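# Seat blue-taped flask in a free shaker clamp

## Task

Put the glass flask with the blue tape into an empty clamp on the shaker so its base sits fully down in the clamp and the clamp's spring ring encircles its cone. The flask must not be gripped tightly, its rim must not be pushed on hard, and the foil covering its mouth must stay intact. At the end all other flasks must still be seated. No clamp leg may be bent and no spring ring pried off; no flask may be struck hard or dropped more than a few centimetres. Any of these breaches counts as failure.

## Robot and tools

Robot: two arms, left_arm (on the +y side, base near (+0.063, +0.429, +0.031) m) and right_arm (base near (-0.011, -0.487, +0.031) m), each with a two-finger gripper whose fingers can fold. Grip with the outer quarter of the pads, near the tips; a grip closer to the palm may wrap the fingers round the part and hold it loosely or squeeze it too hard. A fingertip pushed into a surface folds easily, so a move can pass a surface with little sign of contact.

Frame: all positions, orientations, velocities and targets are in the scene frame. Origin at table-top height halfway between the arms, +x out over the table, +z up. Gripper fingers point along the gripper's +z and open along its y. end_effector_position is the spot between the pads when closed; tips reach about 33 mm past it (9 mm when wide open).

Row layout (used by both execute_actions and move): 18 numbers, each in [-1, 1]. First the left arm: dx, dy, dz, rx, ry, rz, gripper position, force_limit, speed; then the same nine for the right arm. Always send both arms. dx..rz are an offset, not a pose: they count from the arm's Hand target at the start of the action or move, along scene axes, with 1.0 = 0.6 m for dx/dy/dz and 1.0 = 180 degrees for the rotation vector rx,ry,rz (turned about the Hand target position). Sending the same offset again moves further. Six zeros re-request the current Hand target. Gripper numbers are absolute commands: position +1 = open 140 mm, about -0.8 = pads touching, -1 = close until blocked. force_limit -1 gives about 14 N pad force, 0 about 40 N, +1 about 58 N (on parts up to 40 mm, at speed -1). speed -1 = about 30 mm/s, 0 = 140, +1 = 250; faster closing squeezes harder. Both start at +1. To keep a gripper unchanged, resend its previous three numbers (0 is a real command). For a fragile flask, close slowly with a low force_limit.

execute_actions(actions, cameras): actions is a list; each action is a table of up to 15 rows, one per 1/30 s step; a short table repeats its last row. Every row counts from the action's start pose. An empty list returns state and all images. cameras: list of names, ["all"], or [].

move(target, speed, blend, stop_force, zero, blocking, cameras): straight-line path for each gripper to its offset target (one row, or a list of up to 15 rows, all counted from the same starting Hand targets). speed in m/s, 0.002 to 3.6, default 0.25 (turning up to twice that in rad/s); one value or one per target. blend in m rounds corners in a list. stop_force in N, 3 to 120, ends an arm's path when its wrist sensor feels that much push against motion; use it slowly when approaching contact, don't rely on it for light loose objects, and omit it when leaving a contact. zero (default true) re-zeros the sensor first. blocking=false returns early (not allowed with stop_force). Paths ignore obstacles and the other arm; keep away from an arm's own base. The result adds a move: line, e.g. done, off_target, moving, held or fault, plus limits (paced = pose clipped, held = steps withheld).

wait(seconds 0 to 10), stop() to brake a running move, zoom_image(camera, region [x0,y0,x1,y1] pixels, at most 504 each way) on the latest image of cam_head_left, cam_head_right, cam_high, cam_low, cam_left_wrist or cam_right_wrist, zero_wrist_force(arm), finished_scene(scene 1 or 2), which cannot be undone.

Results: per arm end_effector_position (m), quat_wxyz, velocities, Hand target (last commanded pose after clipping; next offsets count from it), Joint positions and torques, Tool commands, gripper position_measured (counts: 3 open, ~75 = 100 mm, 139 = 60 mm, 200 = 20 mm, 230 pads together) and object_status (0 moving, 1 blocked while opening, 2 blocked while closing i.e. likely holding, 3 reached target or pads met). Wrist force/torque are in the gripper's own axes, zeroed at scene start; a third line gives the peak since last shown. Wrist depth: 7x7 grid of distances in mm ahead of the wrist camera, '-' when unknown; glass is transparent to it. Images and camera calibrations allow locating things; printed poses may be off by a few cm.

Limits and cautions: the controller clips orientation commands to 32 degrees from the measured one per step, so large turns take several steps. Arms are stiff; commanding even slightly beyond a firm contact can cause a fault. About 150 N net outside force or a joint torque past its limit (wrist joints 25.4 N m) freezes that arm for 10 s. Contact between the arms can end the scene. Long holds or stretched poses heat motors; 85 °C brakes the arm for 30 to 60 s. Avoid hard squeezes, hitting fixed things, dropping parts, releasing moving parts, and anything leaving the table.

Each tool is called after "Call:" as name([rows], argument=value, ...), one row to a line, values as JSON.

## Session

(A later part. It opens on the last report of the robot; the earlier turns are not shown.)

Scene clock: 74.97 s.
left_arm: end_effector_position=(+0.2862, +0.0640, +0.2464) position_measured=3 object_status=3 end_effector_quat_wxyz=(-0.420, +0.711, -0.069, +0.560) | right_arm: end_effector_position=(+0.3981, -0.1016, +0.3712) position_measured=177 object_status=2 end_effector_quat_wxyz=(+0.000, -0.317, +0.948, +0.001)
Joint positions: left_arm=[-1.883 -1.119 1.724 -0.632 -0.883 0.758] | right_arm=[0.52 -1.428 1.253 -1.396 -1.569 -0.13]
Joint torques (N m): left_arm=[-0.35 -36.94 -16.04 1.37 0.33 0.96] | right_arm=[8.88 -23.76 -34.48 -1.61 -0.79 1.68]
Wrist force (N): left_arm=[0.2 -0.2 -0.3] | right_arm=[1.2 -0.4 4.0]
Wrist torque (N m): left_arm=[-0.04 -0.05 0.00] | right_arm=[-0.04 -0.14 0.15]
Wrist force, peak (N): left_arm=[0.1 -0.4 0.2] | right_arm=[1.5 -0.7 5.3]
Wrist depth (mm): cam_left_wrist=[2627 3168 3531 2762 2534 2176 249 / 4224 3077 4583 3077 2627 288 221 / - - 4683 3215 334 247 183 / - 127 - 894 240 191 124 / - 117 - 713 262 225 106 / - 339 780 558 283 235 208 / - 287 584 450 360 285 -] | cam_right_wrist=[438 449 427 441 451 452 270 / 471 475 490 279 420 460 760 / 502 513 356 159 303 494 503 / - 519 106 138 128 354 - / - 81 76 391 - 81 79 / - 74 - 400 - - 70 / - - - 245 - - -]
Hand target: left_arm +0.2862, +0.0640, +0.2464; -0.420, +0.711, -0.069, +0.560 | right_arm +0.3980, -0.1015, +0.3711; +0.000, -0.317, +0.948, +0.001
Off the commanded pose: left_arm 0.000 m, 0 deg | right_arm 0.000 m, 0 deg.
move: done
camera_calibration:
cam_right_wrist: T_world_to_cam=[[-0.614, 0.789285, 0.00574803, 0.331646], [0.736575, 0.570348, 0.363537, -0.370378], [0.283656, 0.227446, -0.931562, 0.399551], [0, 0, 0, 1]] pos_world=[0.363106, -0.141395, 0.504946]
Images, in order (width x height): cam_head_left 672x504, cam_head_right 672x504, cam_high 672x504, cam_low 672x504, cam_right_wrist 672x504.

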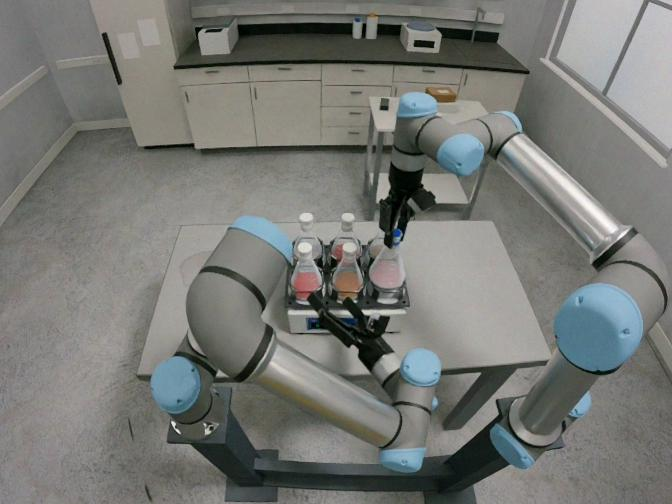

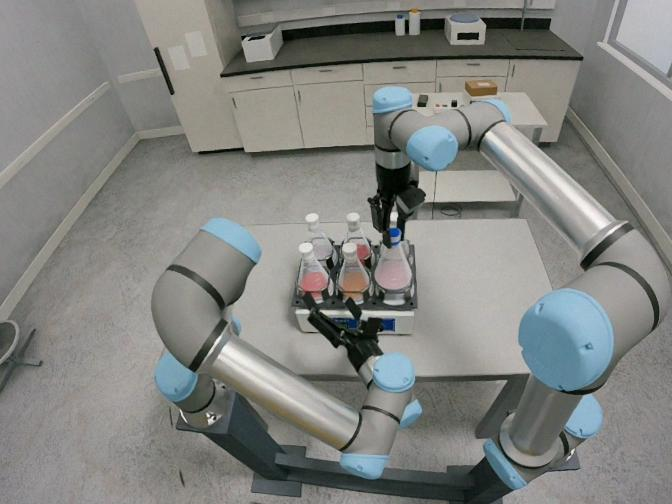

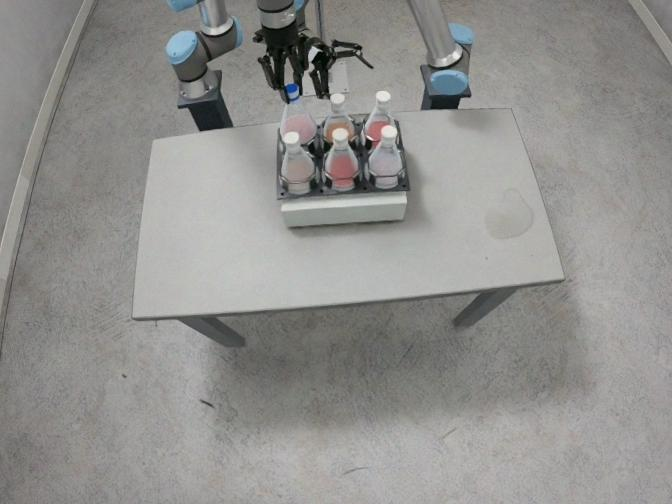

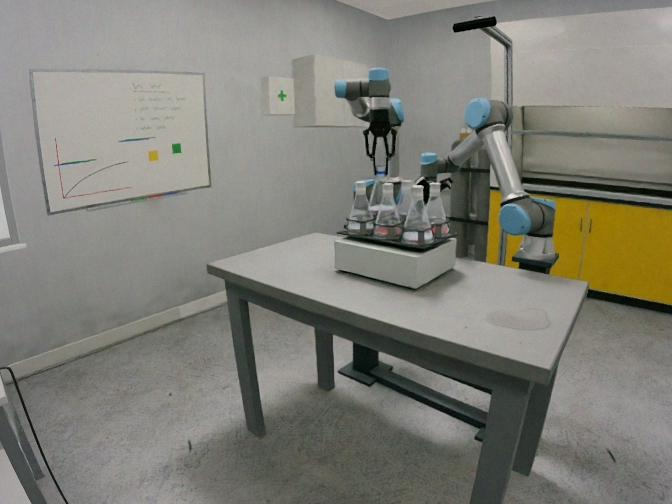

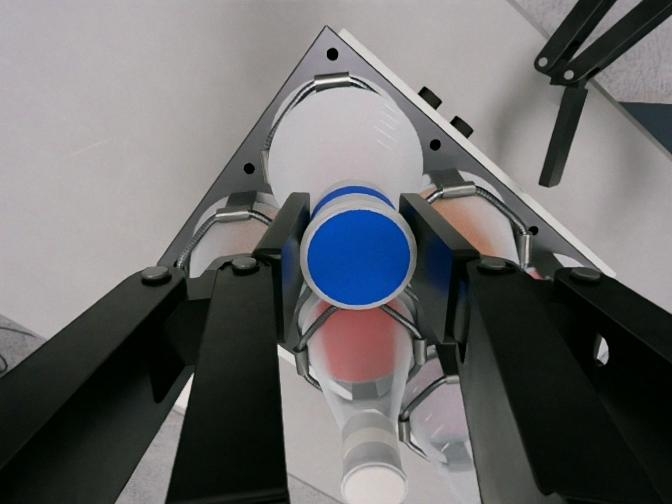

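Call:
move([
  [0,0,0,0,0,0,1,1,1,0.0083,0.0017,0,0,0,0,-1,-0.1,-1],
  [0,0,0,0,0,0,1,1,1,0.0083,0.0017,-0.075,0,0,0,-1,-0.1,-1],
], speed=0.02, stop_force=12, cameras=["cam_right_wrist","cam_head_left","cam_high","cam_low"])

Call:
zoom_image(camera="cam_head_left", region=[340, 210, 440, 310])

Call:
zoom_image(camera="cam_low", region=[340, 160, 420, 250])

Call:
zoom_image(camera="cam_right_wrist", region=[200, 0, 504, 304])

Scene clock: 85.23 s.
left_arm: end_effector_position=(+0.2862, +0.0640, +0.2464) position_measured=3 object_status=3 end_effector_quat_wxyz=(-0.420, +0.711, -0.069, +0.560) | right_arm: end_effector_position=(+0.4032, -0.1004, +0.3687) position_measured=177 object_status=2 end_effector_quat_wxyz=(+0.000, -0.317, +0.948, +0.001)
Joint positions: left_arm=[-1.883 -1.119 1.724 -0.632 -0.883 0.758] | right_arm=[0.517 -1.418 1.247 -1.4 -1.569 -0.132]
Joint torques (N m): left_arm=[1.48 -37.36 -16.4 1.46 0.27 1.15] | right_arm=[-9.18 -25.11 -22.56 -4.48 1.13 -0.55]
Wrist force (N): left_arm=[0.2 0.0 0.0] | right_arm=[1.4 -0.5 4.2]
Wrist torque (N m): left_arm=[0.00 -0.04 0.00] | right_arm=[-0.06 -0.18 0.16]
Wrist force, peak (N): left_arm=[0.4 -0.1 -0.1] | right_arm=[7.0 -0.2 -16.8]
Wrist depth (mm): cam_left_wrist=[2798 4224 2992 2727 2534 2221 247 / 3714 - 3847 3034 2659 289 221 / - - 4396 3077 333 249 166 / - 127 - 4488 240 190 124 / - 127 - 748 261 225 106 / - 327 695 557 281 234 208 / - 288 608 437 359 284 -] | cam_right_wrist=[445 451 451 440 449 428 272 / 465 471 473 - 461 474 755 / - - 346 155 309 387 - / - 514 106 138 128 355 424 / - 81 76 388 125 81 79 / - 74 - 404 - - 70 / - - - 240 - - -]
Hand target: left_arm +0.2862, +0.0640, +0.2464; -0.420, +0.711, -0.069, +0.560 | right_arm +0.4032, -0.1004, +0.3686; +0.000, -0.317, +0.948, +0.001 (not the last commanded pose)
Off the commanded pose: left_arm 0.000 m, 0 deg | right_arm 0.043 m, 0 deg.
move: contact (right_arm); path passed 1 of 2 targets
camera_calibration:
cam_right_wrist: T_world_to_cam=[[-0.614099, 0.789207, 0.00581166, 0.333759], [0.736606, 0.570495, 0.363245, -0.373811], [0.28336, 0.227349, -0.931676, 0.395633], [0, 0, 0, 1]] pos_world=[0.368207, -0.140095, 0.502447]
Images, in order (width x height): cam_head_left 672x504, cam_high 672x504, cam_low 672x504, cam_right_wrist 672x504.

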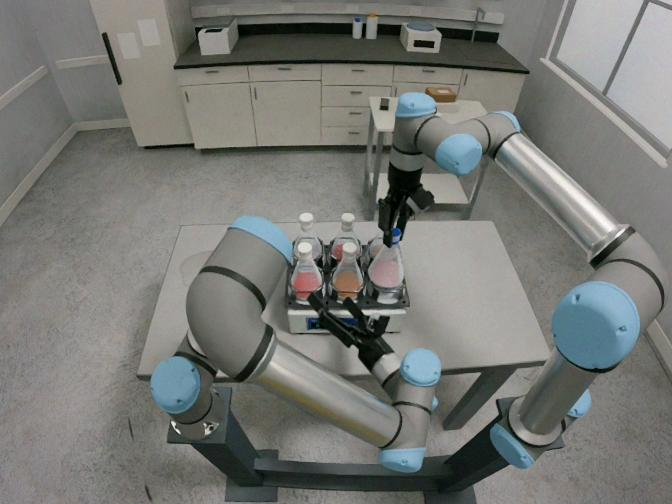

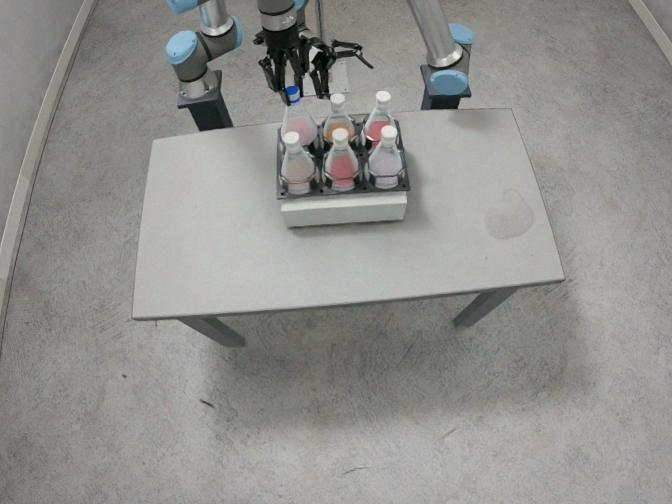

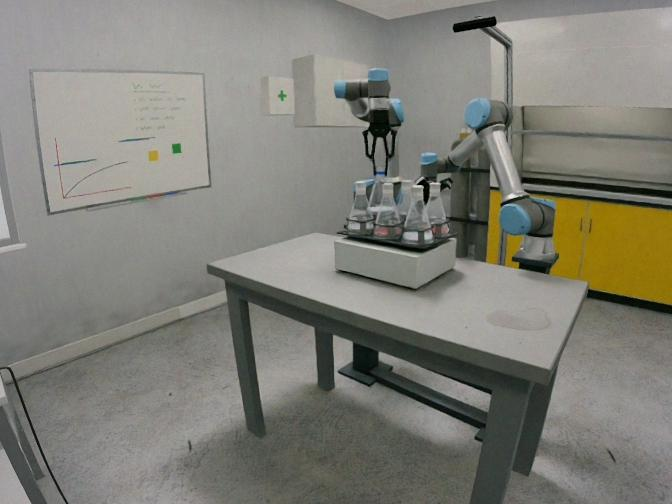

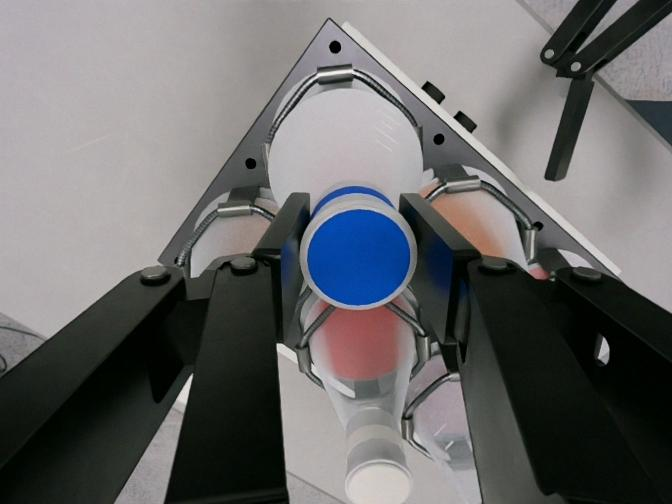

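Scaled by 5.040 from the camera's 672x504 image, which has a finer 960x720 frame.

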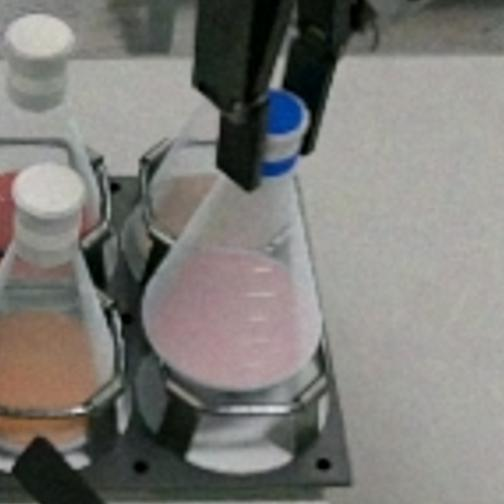

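Scaled by 5.600 from the camera's 672x504 image, which has a finer 960x720 frame.

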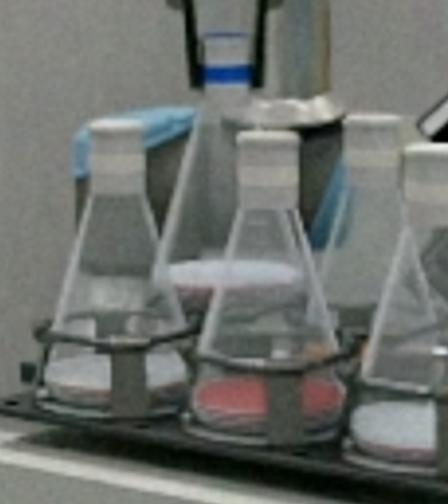

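Scaled by 1.658 from the camera's 672x504 image, which has a finer 960x720 frame.

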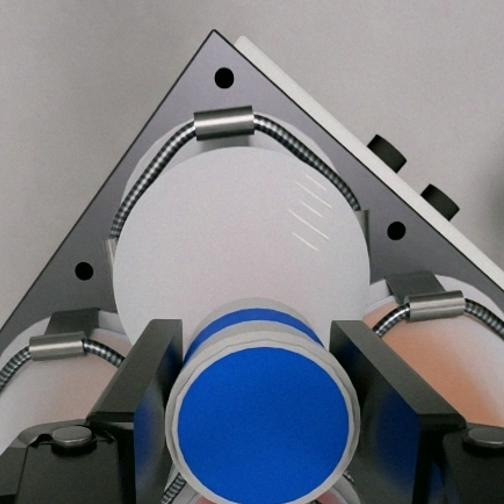

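Call:
move(target=[0,0,0,0,0,0,1,1,1,0,0,0.02,0,0,0,-1,-0.1,-1], cameras=["all"])

Call:
zoom_image(camera="cam_head_left", region=[280, 200, 420, 305])

Call:
zoom_image(camera="cam_head_right", region=[285, 200, 425, 305])

Call:
zoom_image(camera="cam_high", region=[265, 70, 420, 200])

Scene clock: 106.13 s.
left_arm: end_effector_position=(+0.2862, +0.0640, +0.2464) position_measured=3 object_status=3 end_effector_quat_wxyz=(-0.420, +0.711, -0.069, +0.560) | right_arm: end_effector_position=(+0.4032, -0.1004, +0.3807) position_measured=177 object_status=2 end_effector_quat_wxyz=(+0.000, -0.317, +0.948, +0.001)
Joint positions: left_arm=[-1.883 -1.119 1.724 -0.632 -0.883 0.758] | right_arm=[0.517 -1.412 1.21 -1.368 -1.569 -0.132]
Joint torques (N m): left_arm=[0.26 -37.27 -15.53 1.41 0.31 1.17] | right_arm=[-10.41 -30.23 -20.26 -4.57 0.86 -0.68]
Wrist force (N): left_arm=[0.1 -0.1 0.1] | right_arm=[1.4 -0.6 4.4]
Wrist torque (N m): left_arm=[-0.01 -0.03 0.00] | right_arm=[-0.08 -0.17 0.16]
Wrist force, peak (N): left_arm=[0.1 -0.3 0.4] | right_arm=[1.1 -0.5 4.8]
Wrist depth (mm): cam_left_wrist=[- 3847 3531 2727 2564 2133 273 / 2834 - 239 3077 2659 288 221 / - - 4064 2534 335 246 182 / - 127 3847 3714 240 186 124 / - 118 - 730 262 225 106 / - 341 3314 528 282 234 208 / - 291 605 454 362 284 -] | cam_right_wrist=[458 459 458 - 460 451 279 / 485 484 - 292 385 293 496 / 514 513 368 288 322 386 525 / - 520 106 138 127 344 550 / - 81 76 400 125 81 81 / - 74 - 396 - - 70 / - - - 253 - - -]
Hand target: left_arm +0.2862, +0.0640, +0.2464; -0.420, +0.711, -0.069, +0.560 | right_arm +0.4032, -0.1004, +0.3806; +0.000, -0.317, +0.948, +0.001
Off the commanded pose: left_arm 0.000 m, 0 deg | right_arm 0.000 m, 0 deg.
move: done
camera_calibration:
cam_right_wrist: T_world_to_cam=[[-0.614116, 0.789194, 0.00586882, 0.333664], [0.736638, 0.570519, 0.363143, -0.378163], [0.283242, 0.227335, -0.931715, 0.406968], [0, 0, 0, 1]] pos_world=[0.368207, -0.140095, 0.514547]

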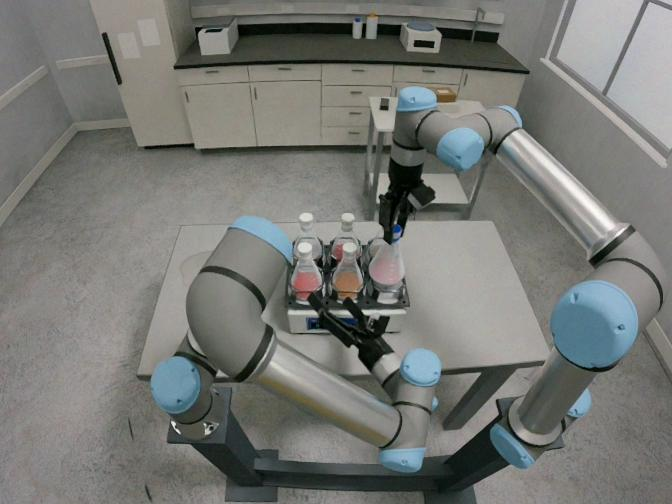

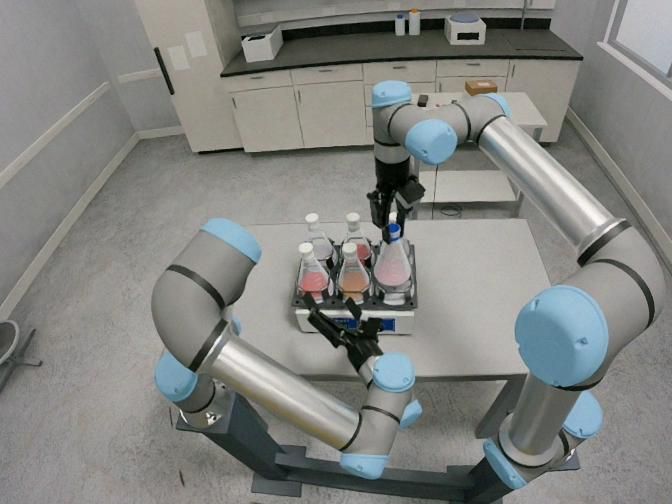

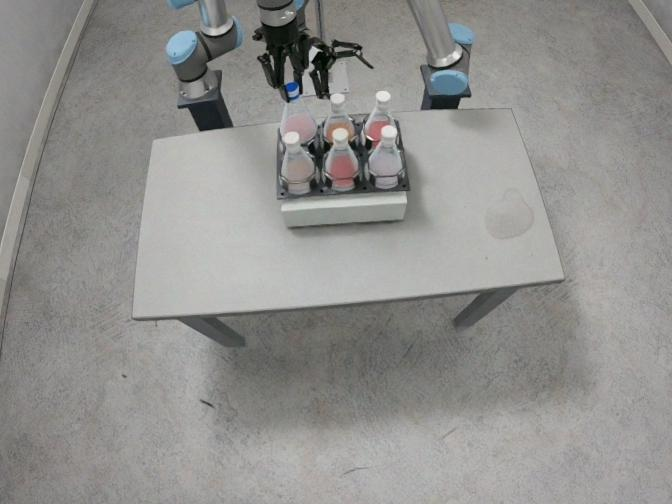

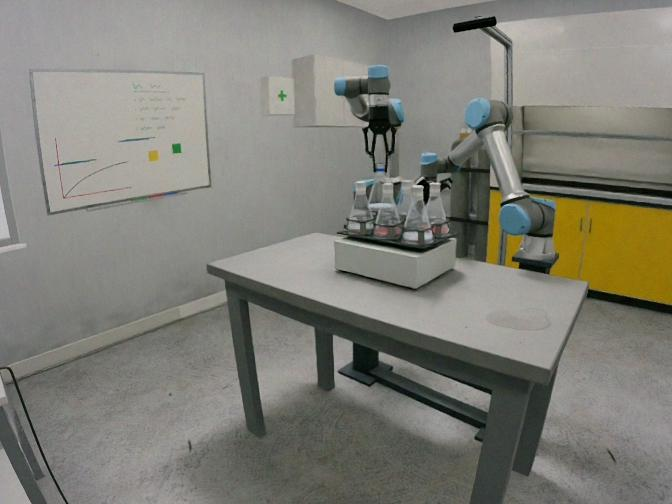

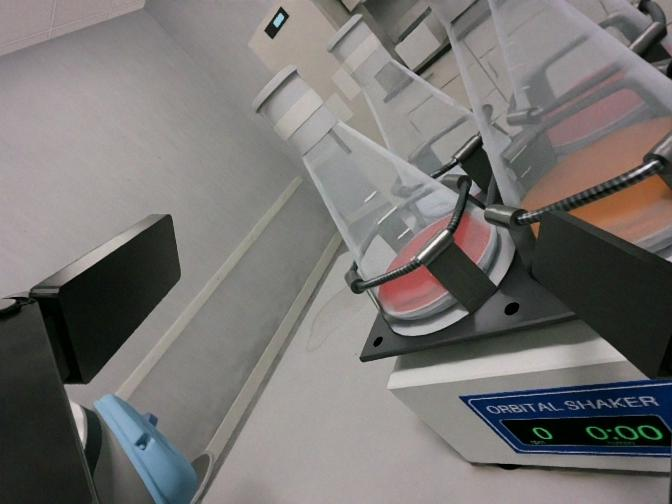

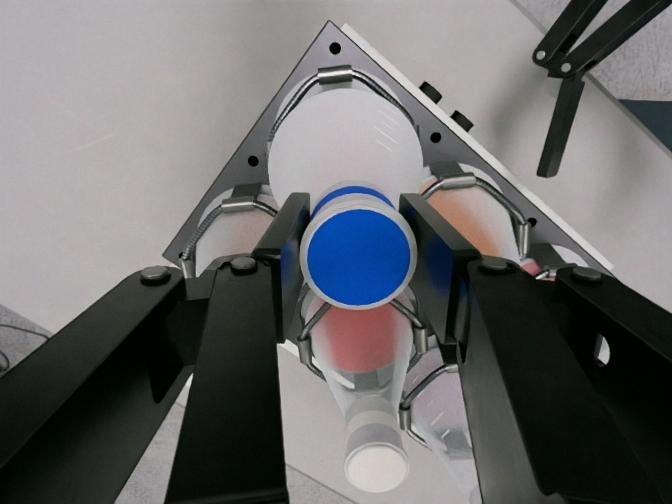

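Scaled by 3.600 from the camera's 672x504 image, which has a finer 960x720 frame.

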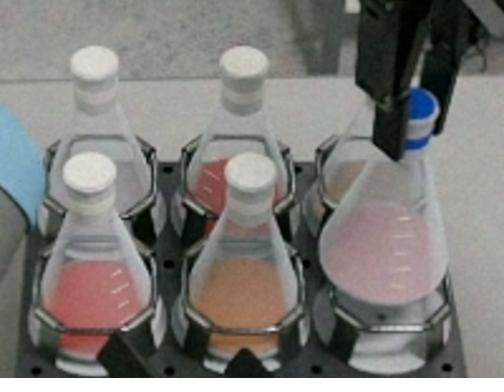

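Scaled by 3.600 from the camera's 672x504 image, which has a finer 960x720 frame.

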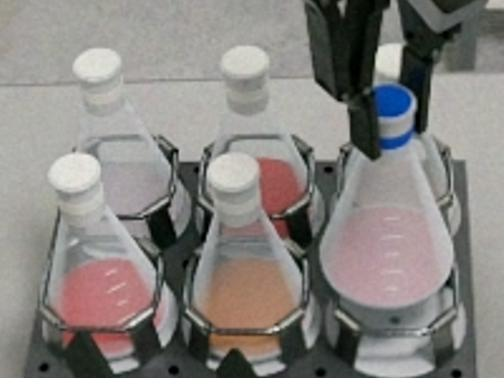

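Scaled by 3.252 from the camera's 672x504 image, which has a finer 960x720 frame.

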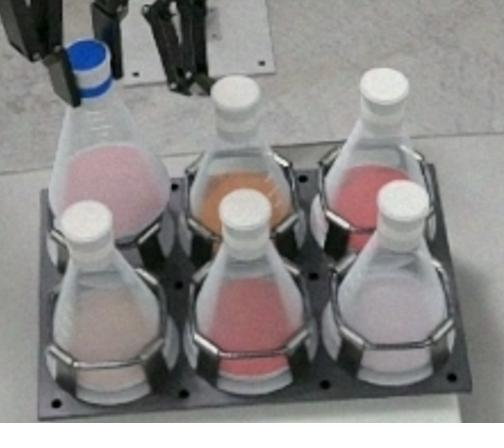

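Call:
move([
  [0,0,0,0,0,0,1,1,1,-0.0117,-0.005,0,0,0,0,-1,-0.1,-1],
  [0,0,0,0,0,0,1,1,1,-0.0117,-0.005,-0.09,0,0,0,-1,-0.1,-1],
], speed=0.02, stop_force=12, cameras=["cam_right_wrist","cam_low","cam_head_left"])

Call:
zoom_image(camera="cam_right_wrist", region=[200, 0, 504, 304])

Call:
zoom_image(camera="cam_head_left", region=[340, 210, 440, 310])

Call:
zoom_image(camera="cam_low", region=[340, 160, 420, 250])

Scene clock: 124.47 s.
left_arm: end_effector_position=(+0.2862, +0.0640, +0.2464) position_measured=3 object_status=3 end_effector_quat_wxyz=(-0.420, +0.711, -0.069, +0.560) | right_arm: end_effector_position=(+0.3961, -0.1034, +0.3645) position_measured=177 object_status=2 end_effector_quat_wxyz=(+0.000, -0.317, +0.948, +0.001)
Joint positions: left_arm=[-1.883 -1.119 1.724 -0.632 -0.883 0.758] | right_arm=[0.519 -1.437 1.281 -1.414 -1.569 -0.131]
Joint torques (N m): left_arm=[0.81 -37.21 -16.81 1.26 0.36 1.49] | right_arm=[11.09 -20.76 -35.08 -4.22 1.56 -0.29]
Wrist force (N): left_arm=[0.1 -0.1 0.0] | right_arm=[2.2 -1.0 0.0]
Wrist torque (N m): left_arm=[-0.02 -0.03 0.00] | right_arm=[-0.07 -0.22 0.07]
Wrist force, peak (N): left_arm=[0.3 -0.3 -0.3] | right_arm=[5.5 -2.1 -16.5]
Wrist depth (mm): cam_left_wrist=[- 5009 3077 2762 2505 2198 232 / - - - 2951 2872 288 221 / - - - 3474 336 248 178 / - 127 5009 3847 241 190 124 / - 119 3779 801 263 225 107 / - 334 789 555 282 234 209 / - 288 592 453 359 285 -] | cam_right_wrist=[445 440 466 443 442 446 260 / 472 - - 280 355 - 817 / 493 499 351 161 307 483 516 / 521 97 106 138 127 326 520 / - 81 76 381 125 81 81 / - 74 - 404 - - 70 / - - - 271 - - -]
Hand target: left_arm +0.2862, +0.0640, +0.2464; -0.420, +0.711, -0.069, +0.560 | right_arm +0.3962, -0.1034, +0.3645; +0.000, -0.317, +0.948, +0.001 (not the last commanded pose)
Off the commanded pose: left_arm 0.000 m, 0 deg | right_arm 0.038 m, 0 deg.
move: contact (right_arm); path passed 1 of 2 targets
camera_calibration:
cam_right_wrist: T_world_to_cam=[[-0.614041, 0.789253, 0.00584006, 0.331823], [0.736655, 0.570432, 0.363244, -0.365481], [0.28336, 0.227349, -0.931676, 0.394478], [0, 0, 0, 1]] pos_world=[0.361207, -0.143095, 0.498347]
Images, in order (width x height): cam_head_left 672x504, cam_low 672x504, cam_right_wrist 672x504.

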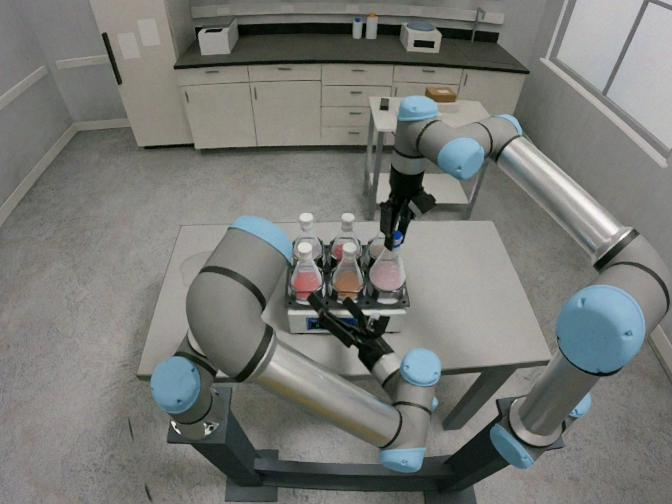

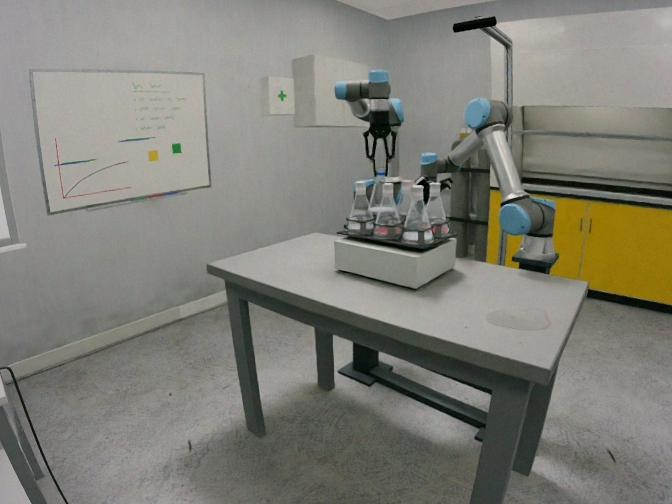

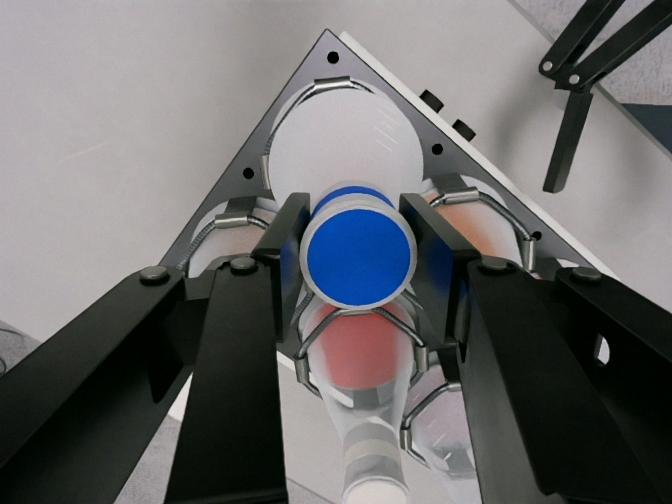

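Scaled by 1.658 from the camera's 672x504 image, which has a finer 960x720 frame.

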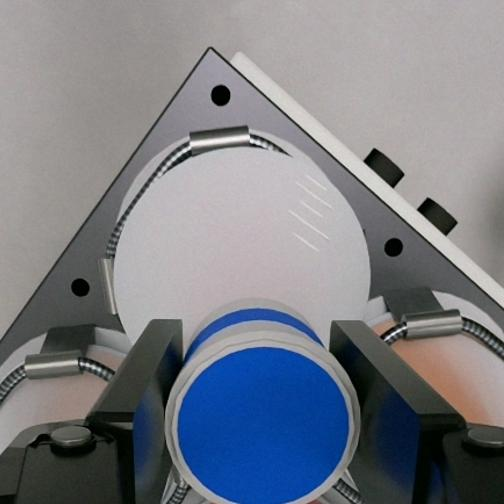

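Scaled by 5.040 from the camera's 672x504 image, which has a finer 960x720 frame.

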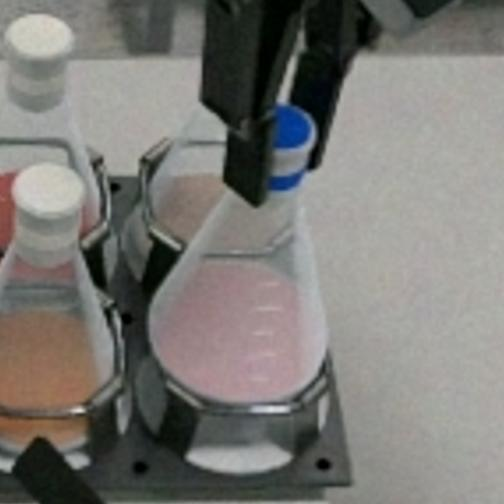

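Scaled by 5.600 from the camera's 672x504 image, which has a finer 960x720 frame.

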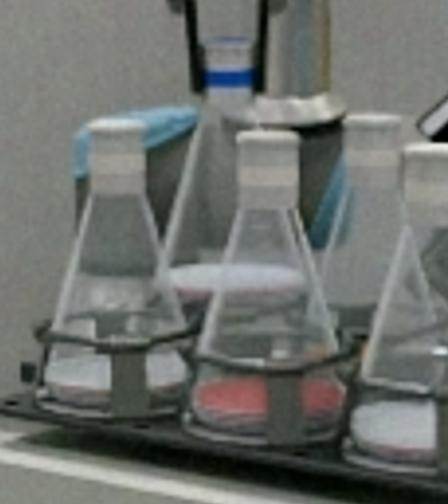

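Call:
move(target=[0,0,0,0,0,0,1,1,1,0,0,-0.1,0,0,0,-1,-0.1,-1], speed=0.015, stop_force=35, cameras=["cam_right_wrist","cam_low","cam_head_left"])

Call:
zoom_image(camera="cam_head_left", region=[340, 210, 440, 310])

Call:
zoom_image(camera="cam_low", region=[340, 160, 420, 250])

Scene clock: 131.30 s.
left_arm: end_effector_position=(+0.2862, +0.0640, +0.2464) position_measured=3 object_status=3 end_effector_quat_wxyz=(-0.420, +0.711, -0.069, +0.560) | right_arm: end_effector_position=(+0.3962, -0.1034, +0.3527) position_measured=177 object_status=2 end_effector_quat_wxyz=(+0.000, -0.317, +0.948, +0.001)
Joint positions: left_arm=[-1.883 -1.119 1.724 -0.632 -0.883 0.758] | right_arm=[0.519 -1.441 1.316 -1.446 -1.569 -0.131]
Joint torques (N m): left_arm=[0.27 -37.87 -17.08 1.21 0.46 1.53] | right_arm=[10.88 -9.16 -24.36 -1.98 3.61 0.43]
Wrist force (N): left_arm=[-0.1 -0.1 0.2] | right_arm=[2.9 -7.5 -20.0]
Wrist torque (N m): left_arm=[-0.01 0.01 0.01] | right_arm=[0.12 -0.16 0.07]
Wrist force, peak (N): left_arm=[0.4 -0.2 -0.1] | right_arm=[8.3 -10.4 -41.2]
Wrist depth (mm): cam_left_wrist=[- - 6155 2693 2595 2341 263 / 3264 3651 - 3122 2762 289 221 / - 3314 - 4224 333 246 183 / 2476 127 3531 786 237 191 124 / - 2659 3474 699 264 226 106 / - 2316 2595 558 283 234 208 / - 289 578 453 361 283 -] | cam_right_wrist=[431 432 436 423 435 443 252 / 458 447 454 271 410 463 472 / 481 495 343 275 282 380 481 / - 503 106 126 126 315 533 / - 81 76 134 115 81 81 / - 74 - 394 - - 71 / - - - 619 - - -]
Hand target: left_arm +0.2862, +0.0640, +0.2464; -0.420, +0.711, -0.069, +0.560 | right_arm +0.3962, -0.1034, +0.3527; +0.000, -0.317, +0.948, +0.001 (not the last commanded pose)
Off the commanded pose: left_arm 0.000 m, 0 deg | right_arm 0.048 m, 0 deg.
move: contact (right_arm)
camera_calibration:
cam_right_wrist: T_world_to_cam=[[-0.614125, 0.789187, 0.00577149, 0.331947], [0.736473, 0.570446, 0.363591, -0.361295], [0.283649, 0.227541, -0.931541, 0.383342], [0, 0, 0, 1]] pos_world=[0.361207, -0.143095, 0.486546]
Images, in order (width x height): cam_head_left 672x504, cam_low 672x504, cam_right_wrist 672x504.

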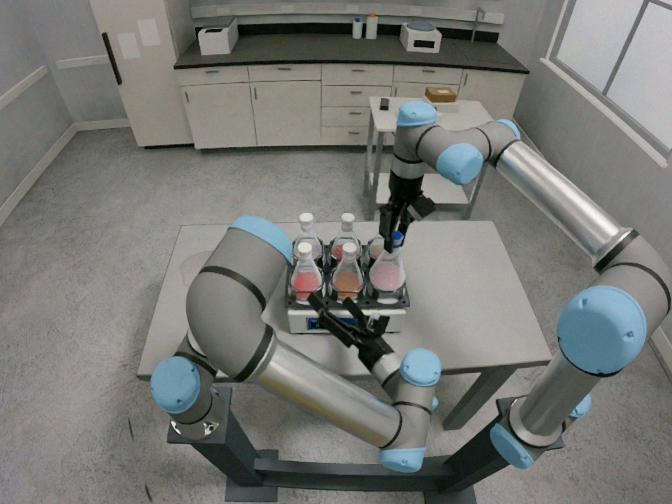

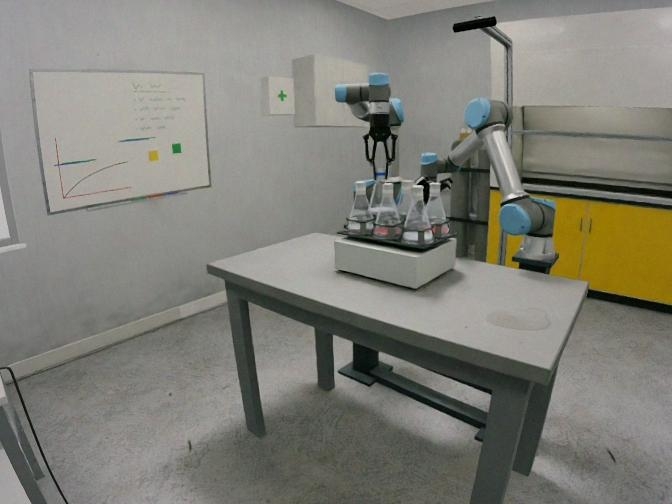

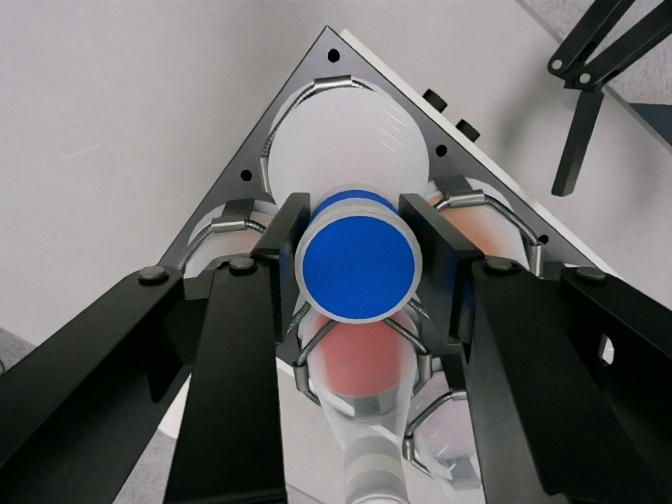

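Scaled by 5.040 from the camera's 672x504 image, which has a finer 960x720 frame.

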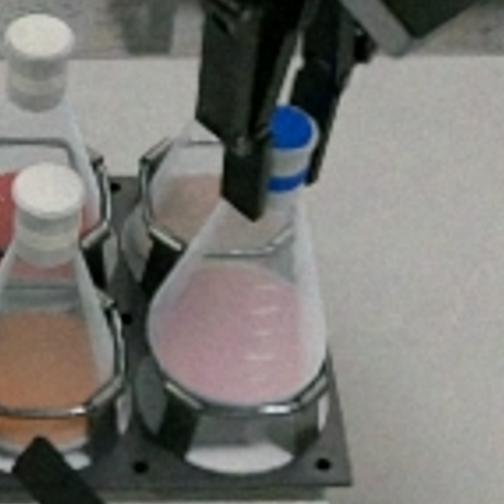

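Scaled by 5.600 from the camera's 672x504 image, which has a finer 960x720 frame.

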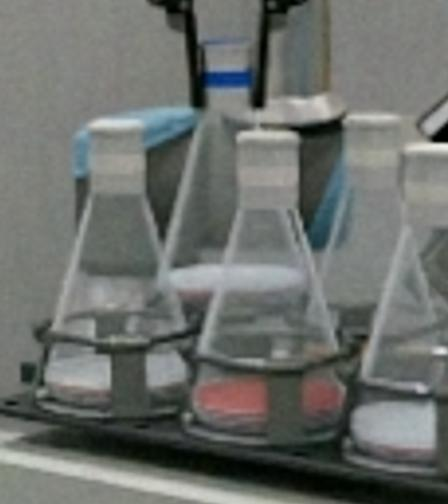

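Call:
move(target=[0,0,0,0,0,0,1,1,1,0,0,0,0,0,0,-0.97,0,-1])

Call:
wait(seconds=1)

Call:
move(target=[0,0,0,0,0,0,1,1,1,0,0,-0.02,0,0,0,-0.97,0,-1], speed=0.015, stop_force=35, cameras=["cam_right_wrist","cam_low","cam_head_left"])

Call:
zoom_image(camera="cam_head_left", region=[340, 210, 440, 310])

Call:
zoom_image(camera="cam_low", region=[340, 160, 420, 250])

Scene clock: 142.90 s.
left_arm: end_effector_position=(+0.2862, +0.0640, +0.2464) position_measured=3 object_status=3 end_effector_quat_wxyz=(-0.420, +0.711, -0.069, +0.560) | right_arm: end_effector_position=(+0.3962, -0.1034, +0.3527) position_measured=178 object_status=2 end_effector_quat_wxyz=(+0.000, -0.317, +0.948, +0.001)
Joint positions: left_arm=[-1.883 -1.119 1.724 -0.632 -0.883 0.758] | right_arm=[0.519 -1.441 1.316 -1.446 -1.569 -0.131]
Joint torques (N m): left_arm=[-0.57 -37.3 -16.41 1.09 0.44 1.69] | right_arm=[10.71 -9.21 -23.37 -1.99 3.65 0.4]
Wrist force (N): left_arm=[0.0 0.0 -0.1] | right_arm=[2.8 -7.5 -21.5]
Wrist torque (N m): left_arm=[-0.01 -0.01 0.01] | right_arm=[0.12 -0.15 0.07]
Wrist force, peak (N): left_arm=[0.2 -0.4 0.1] | right_arm=[2.8 -7.8 -21.6]
Wrist depth (mm): cam_left_wrist=[2911 - - 2834 2659 - 249 / - - - 3077 2762 286 221 / - - - - 337 244 182 / - 127 4224 4142 241 191 124 / - 118 3314 733 261 225 106 / - 343 - 560 277 234 208 / - 288 626 451 358 285 -] | cam_right_wrist=[436 433 433 - 436 437 252 / 455 455 452 272 352 461 760 / - 494 349 276 297 377 477 / 524 493 106 126 126 317 521 / - 81 76 373 126 81 81 / - 74 - 385 - - 71 / - - - 629 - - -]
Hand target: left_arm +0.2862, +0.0640, +0.2464; -0.420, +0.711, -0.069, +0.560 | right_arm +0.3962, -0.1034, +0.3527; +0.000, -0.317, +0.948, +0.001
Off the commanded pose: left_arm 0.000 m, 0 deg | right_arm 0.000 m, 0 deg.
move: done

Scene clock: 143.90 s.
left_arm: end_effector_position=(+0.2862, +0.0640, +0.2464) position_measured=3 object_status=3 end_effector_quat_wxyz=(-0.420, +0.711, -0.069, +0.560) | right_arm: end_effector_position=(+0.3962, -0.1034, +0.3527) position_measured=178 object_status=2 end_effector_quat_wxyz=(+0.000, -0.317, +0.948, +0.001)
Joint positions: left_arm=[-1.883 -1.119 1.724 -0.632 -0.883 0.758] | right_arm=[0.519 -1.441 1.316 -1.446 -1.569 -0.131]
Joint torques (N m): left_arm=[-1.02 -36.95 -16.84 1.01 0.4 1.76] | right_arm=[10.71 -9.34 -21.21 -1.87 3.55 0.4]
Wrist force (N): left_arm=[0.1 -0.1 -0.1] | right_arm=[2.9 -7.4 -21.5]
Wrist torque (N m): left_arm=[-0.01 -0.02 0.00] | right_arm=[0.14 -0.16 0.07]
Wrist force, peak (N): left_arm=[0.1 -0.4 0.0] | right_arm=[3.0 -7.7 -21.8]
Wrist depth (mm): cam_left_wrist=[- - 3714 2659 2798 2198 273 / - 3531 3847 2911 2627 288 221 / 2762 3474 4308 4896 335 248 183 / - 127 - 3779 241 191 124 / - 118 - 713 262 226 107 / - 2564 - 560 282 234 208 / - 292 - 448 360 283 -] | cam_right_wrist=[437 - 424 433 433 432 253 / 464 456 449 270 387 466 466 / 476 485 342 277 293 472 466 / - 499 106 126 126 333 - / - 81 76 370 126 81 81 / - 74 64 383 - - 71 / - - - 244 - - -]
Hand target: left_arm +0.2862, +0.0640, +0.2464; -0.420, +0.711, -0.069, +0.560 | right_arm +0.3962, -0.1034, +0.3527; +0.000, -0.317, +0.948, +0.001
Tool commands: left_gripper/position=+1.0 left_gripper/force_limit=+1.0 left_gripper/speed=+1.0 right_gripper/position=-0.97 right_gripper/force_limit=+0.0 right_gripper/speed=-1.0
Off the commanded pose: left_arm 0.000 m, 0 deg | right_arm 0.000 m, 0 deg.
wait: 1.00 s; at rest by 0.17 s

Scene clock: 145.07 s.
left_arm: end_effector_position=(+0.2862, +0.0640, +0.2464) position_measured=3 object_status=3 end_effector_quat_wxyz=(-0.420, +0.711, -0.069, +0.560) | right_arm: end_effector_position=(+0.3963, -0.1033, +0.3511) position_measured=178 object_status=2 end_effector_quat_wxyz=(+0.000, -0.317, +0.948, +0.001)
Joint positions: left_arm=[-1.883 -1.119 1.724 -0.632 -0.883 0.758] | right_arm=[0.519 -1.442 1.321 -1.451 -1.569 -0.131]
Joint torques (N m): left_arm=[0.07 -37.33 -16.87 1.23 0.44 1.78] | right_arm=[11.66 -0.46 -16.8 -0.78 5.84 0.7]
Wrist force (N): left_arm=[0.1 -0.1 -0.1] | right_arm=[4.5 -13.2 -34.9]
Wrist torque (N m): left_arm=[-0.01 -0.03 0.00] | right_arm=[0.56 -0.11 0.21]
Wrist force, peak (N): left_arm=[0.1 -0.3 -0.2] | right_arm=[11.5 -16.4 -57.5]
Wrist depth (mm): cam_left_wrist=[2798 - 2595 2762 2564 2267 273 / 3314 - - 2951 2659 287 221 / 3531 4396 - 4896 334 247 183 / - 127 - 905 240 190 124 / - 119 - - 257 225 106 / - 2564 2834 531 293 235 208 / - 290 582 453 357 284 -] | cam_right_wrist=[433 437 430 419 432 - 250 / 456 474 442 271 353 - 468 / - - 337 159 282 343 492 / - 504 107 125 125 331 509 / - 86 76 374 130 81 82 / - - 64 388 - - - / - - - 260 - - -]
Hand target: left_arm +0.2862, +0.0640, +0.2464; -0.420, +0.711, -0.069, +0.560 | right_arm +0.3963, -0.1033, +0.3511; +0.000, -0.317, +0.948, +0.001 (not the last commanded pose)
Off the commanded pose: left_arm 0.000 m, 0 deg | right_arm 0.010 m, 0 deg.
move: contact (right_arm)
camera_calibration:
cam_right_wrist: T_world_to_cam=[[-0.61409, 0.789215, 0.00569571, 0.332046], [0.736345, 0.570325, 0.364039, -0.360938], [0.284057, 0.227747, -0.931366, 0.381527], [0, 0, 0, 1]] pos_world=[0.361306, -0.143096, 0.484846]
Images, in order (width x height): cam_head_left 672x504, cam_low 672x504, cam_right_wrist 672x504.

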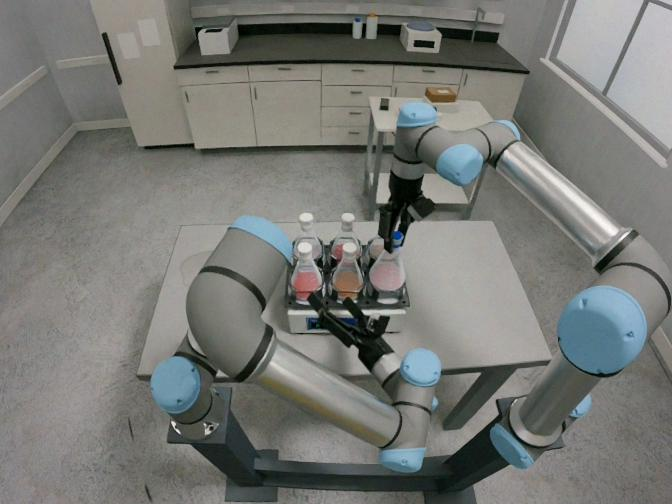

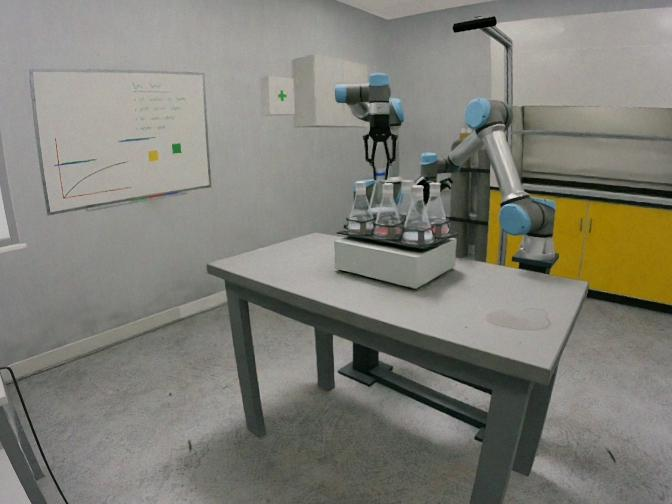

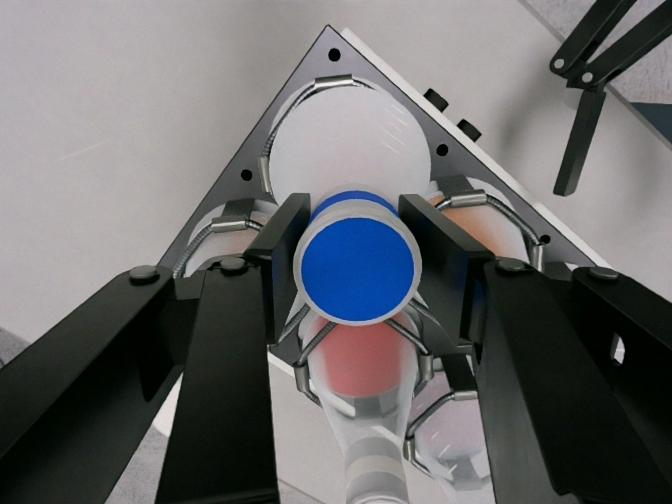

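Scaled by 5.040 from the camera's 672x504 image, which has a finer 960x720 frame.

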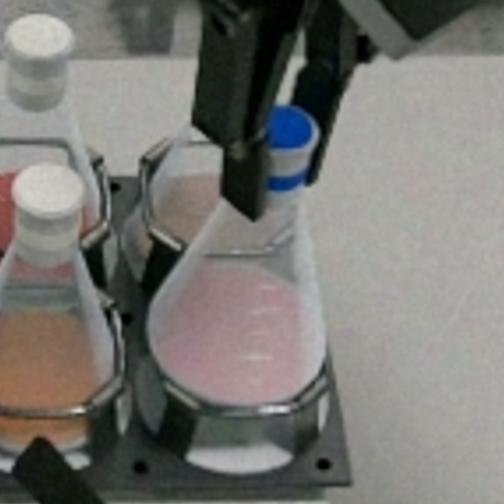

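Scaled by 5.600 from the camera's 672x504 image, which has a finer 960x720 frame.

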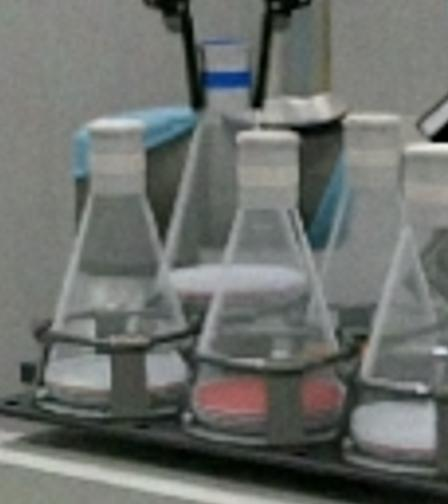

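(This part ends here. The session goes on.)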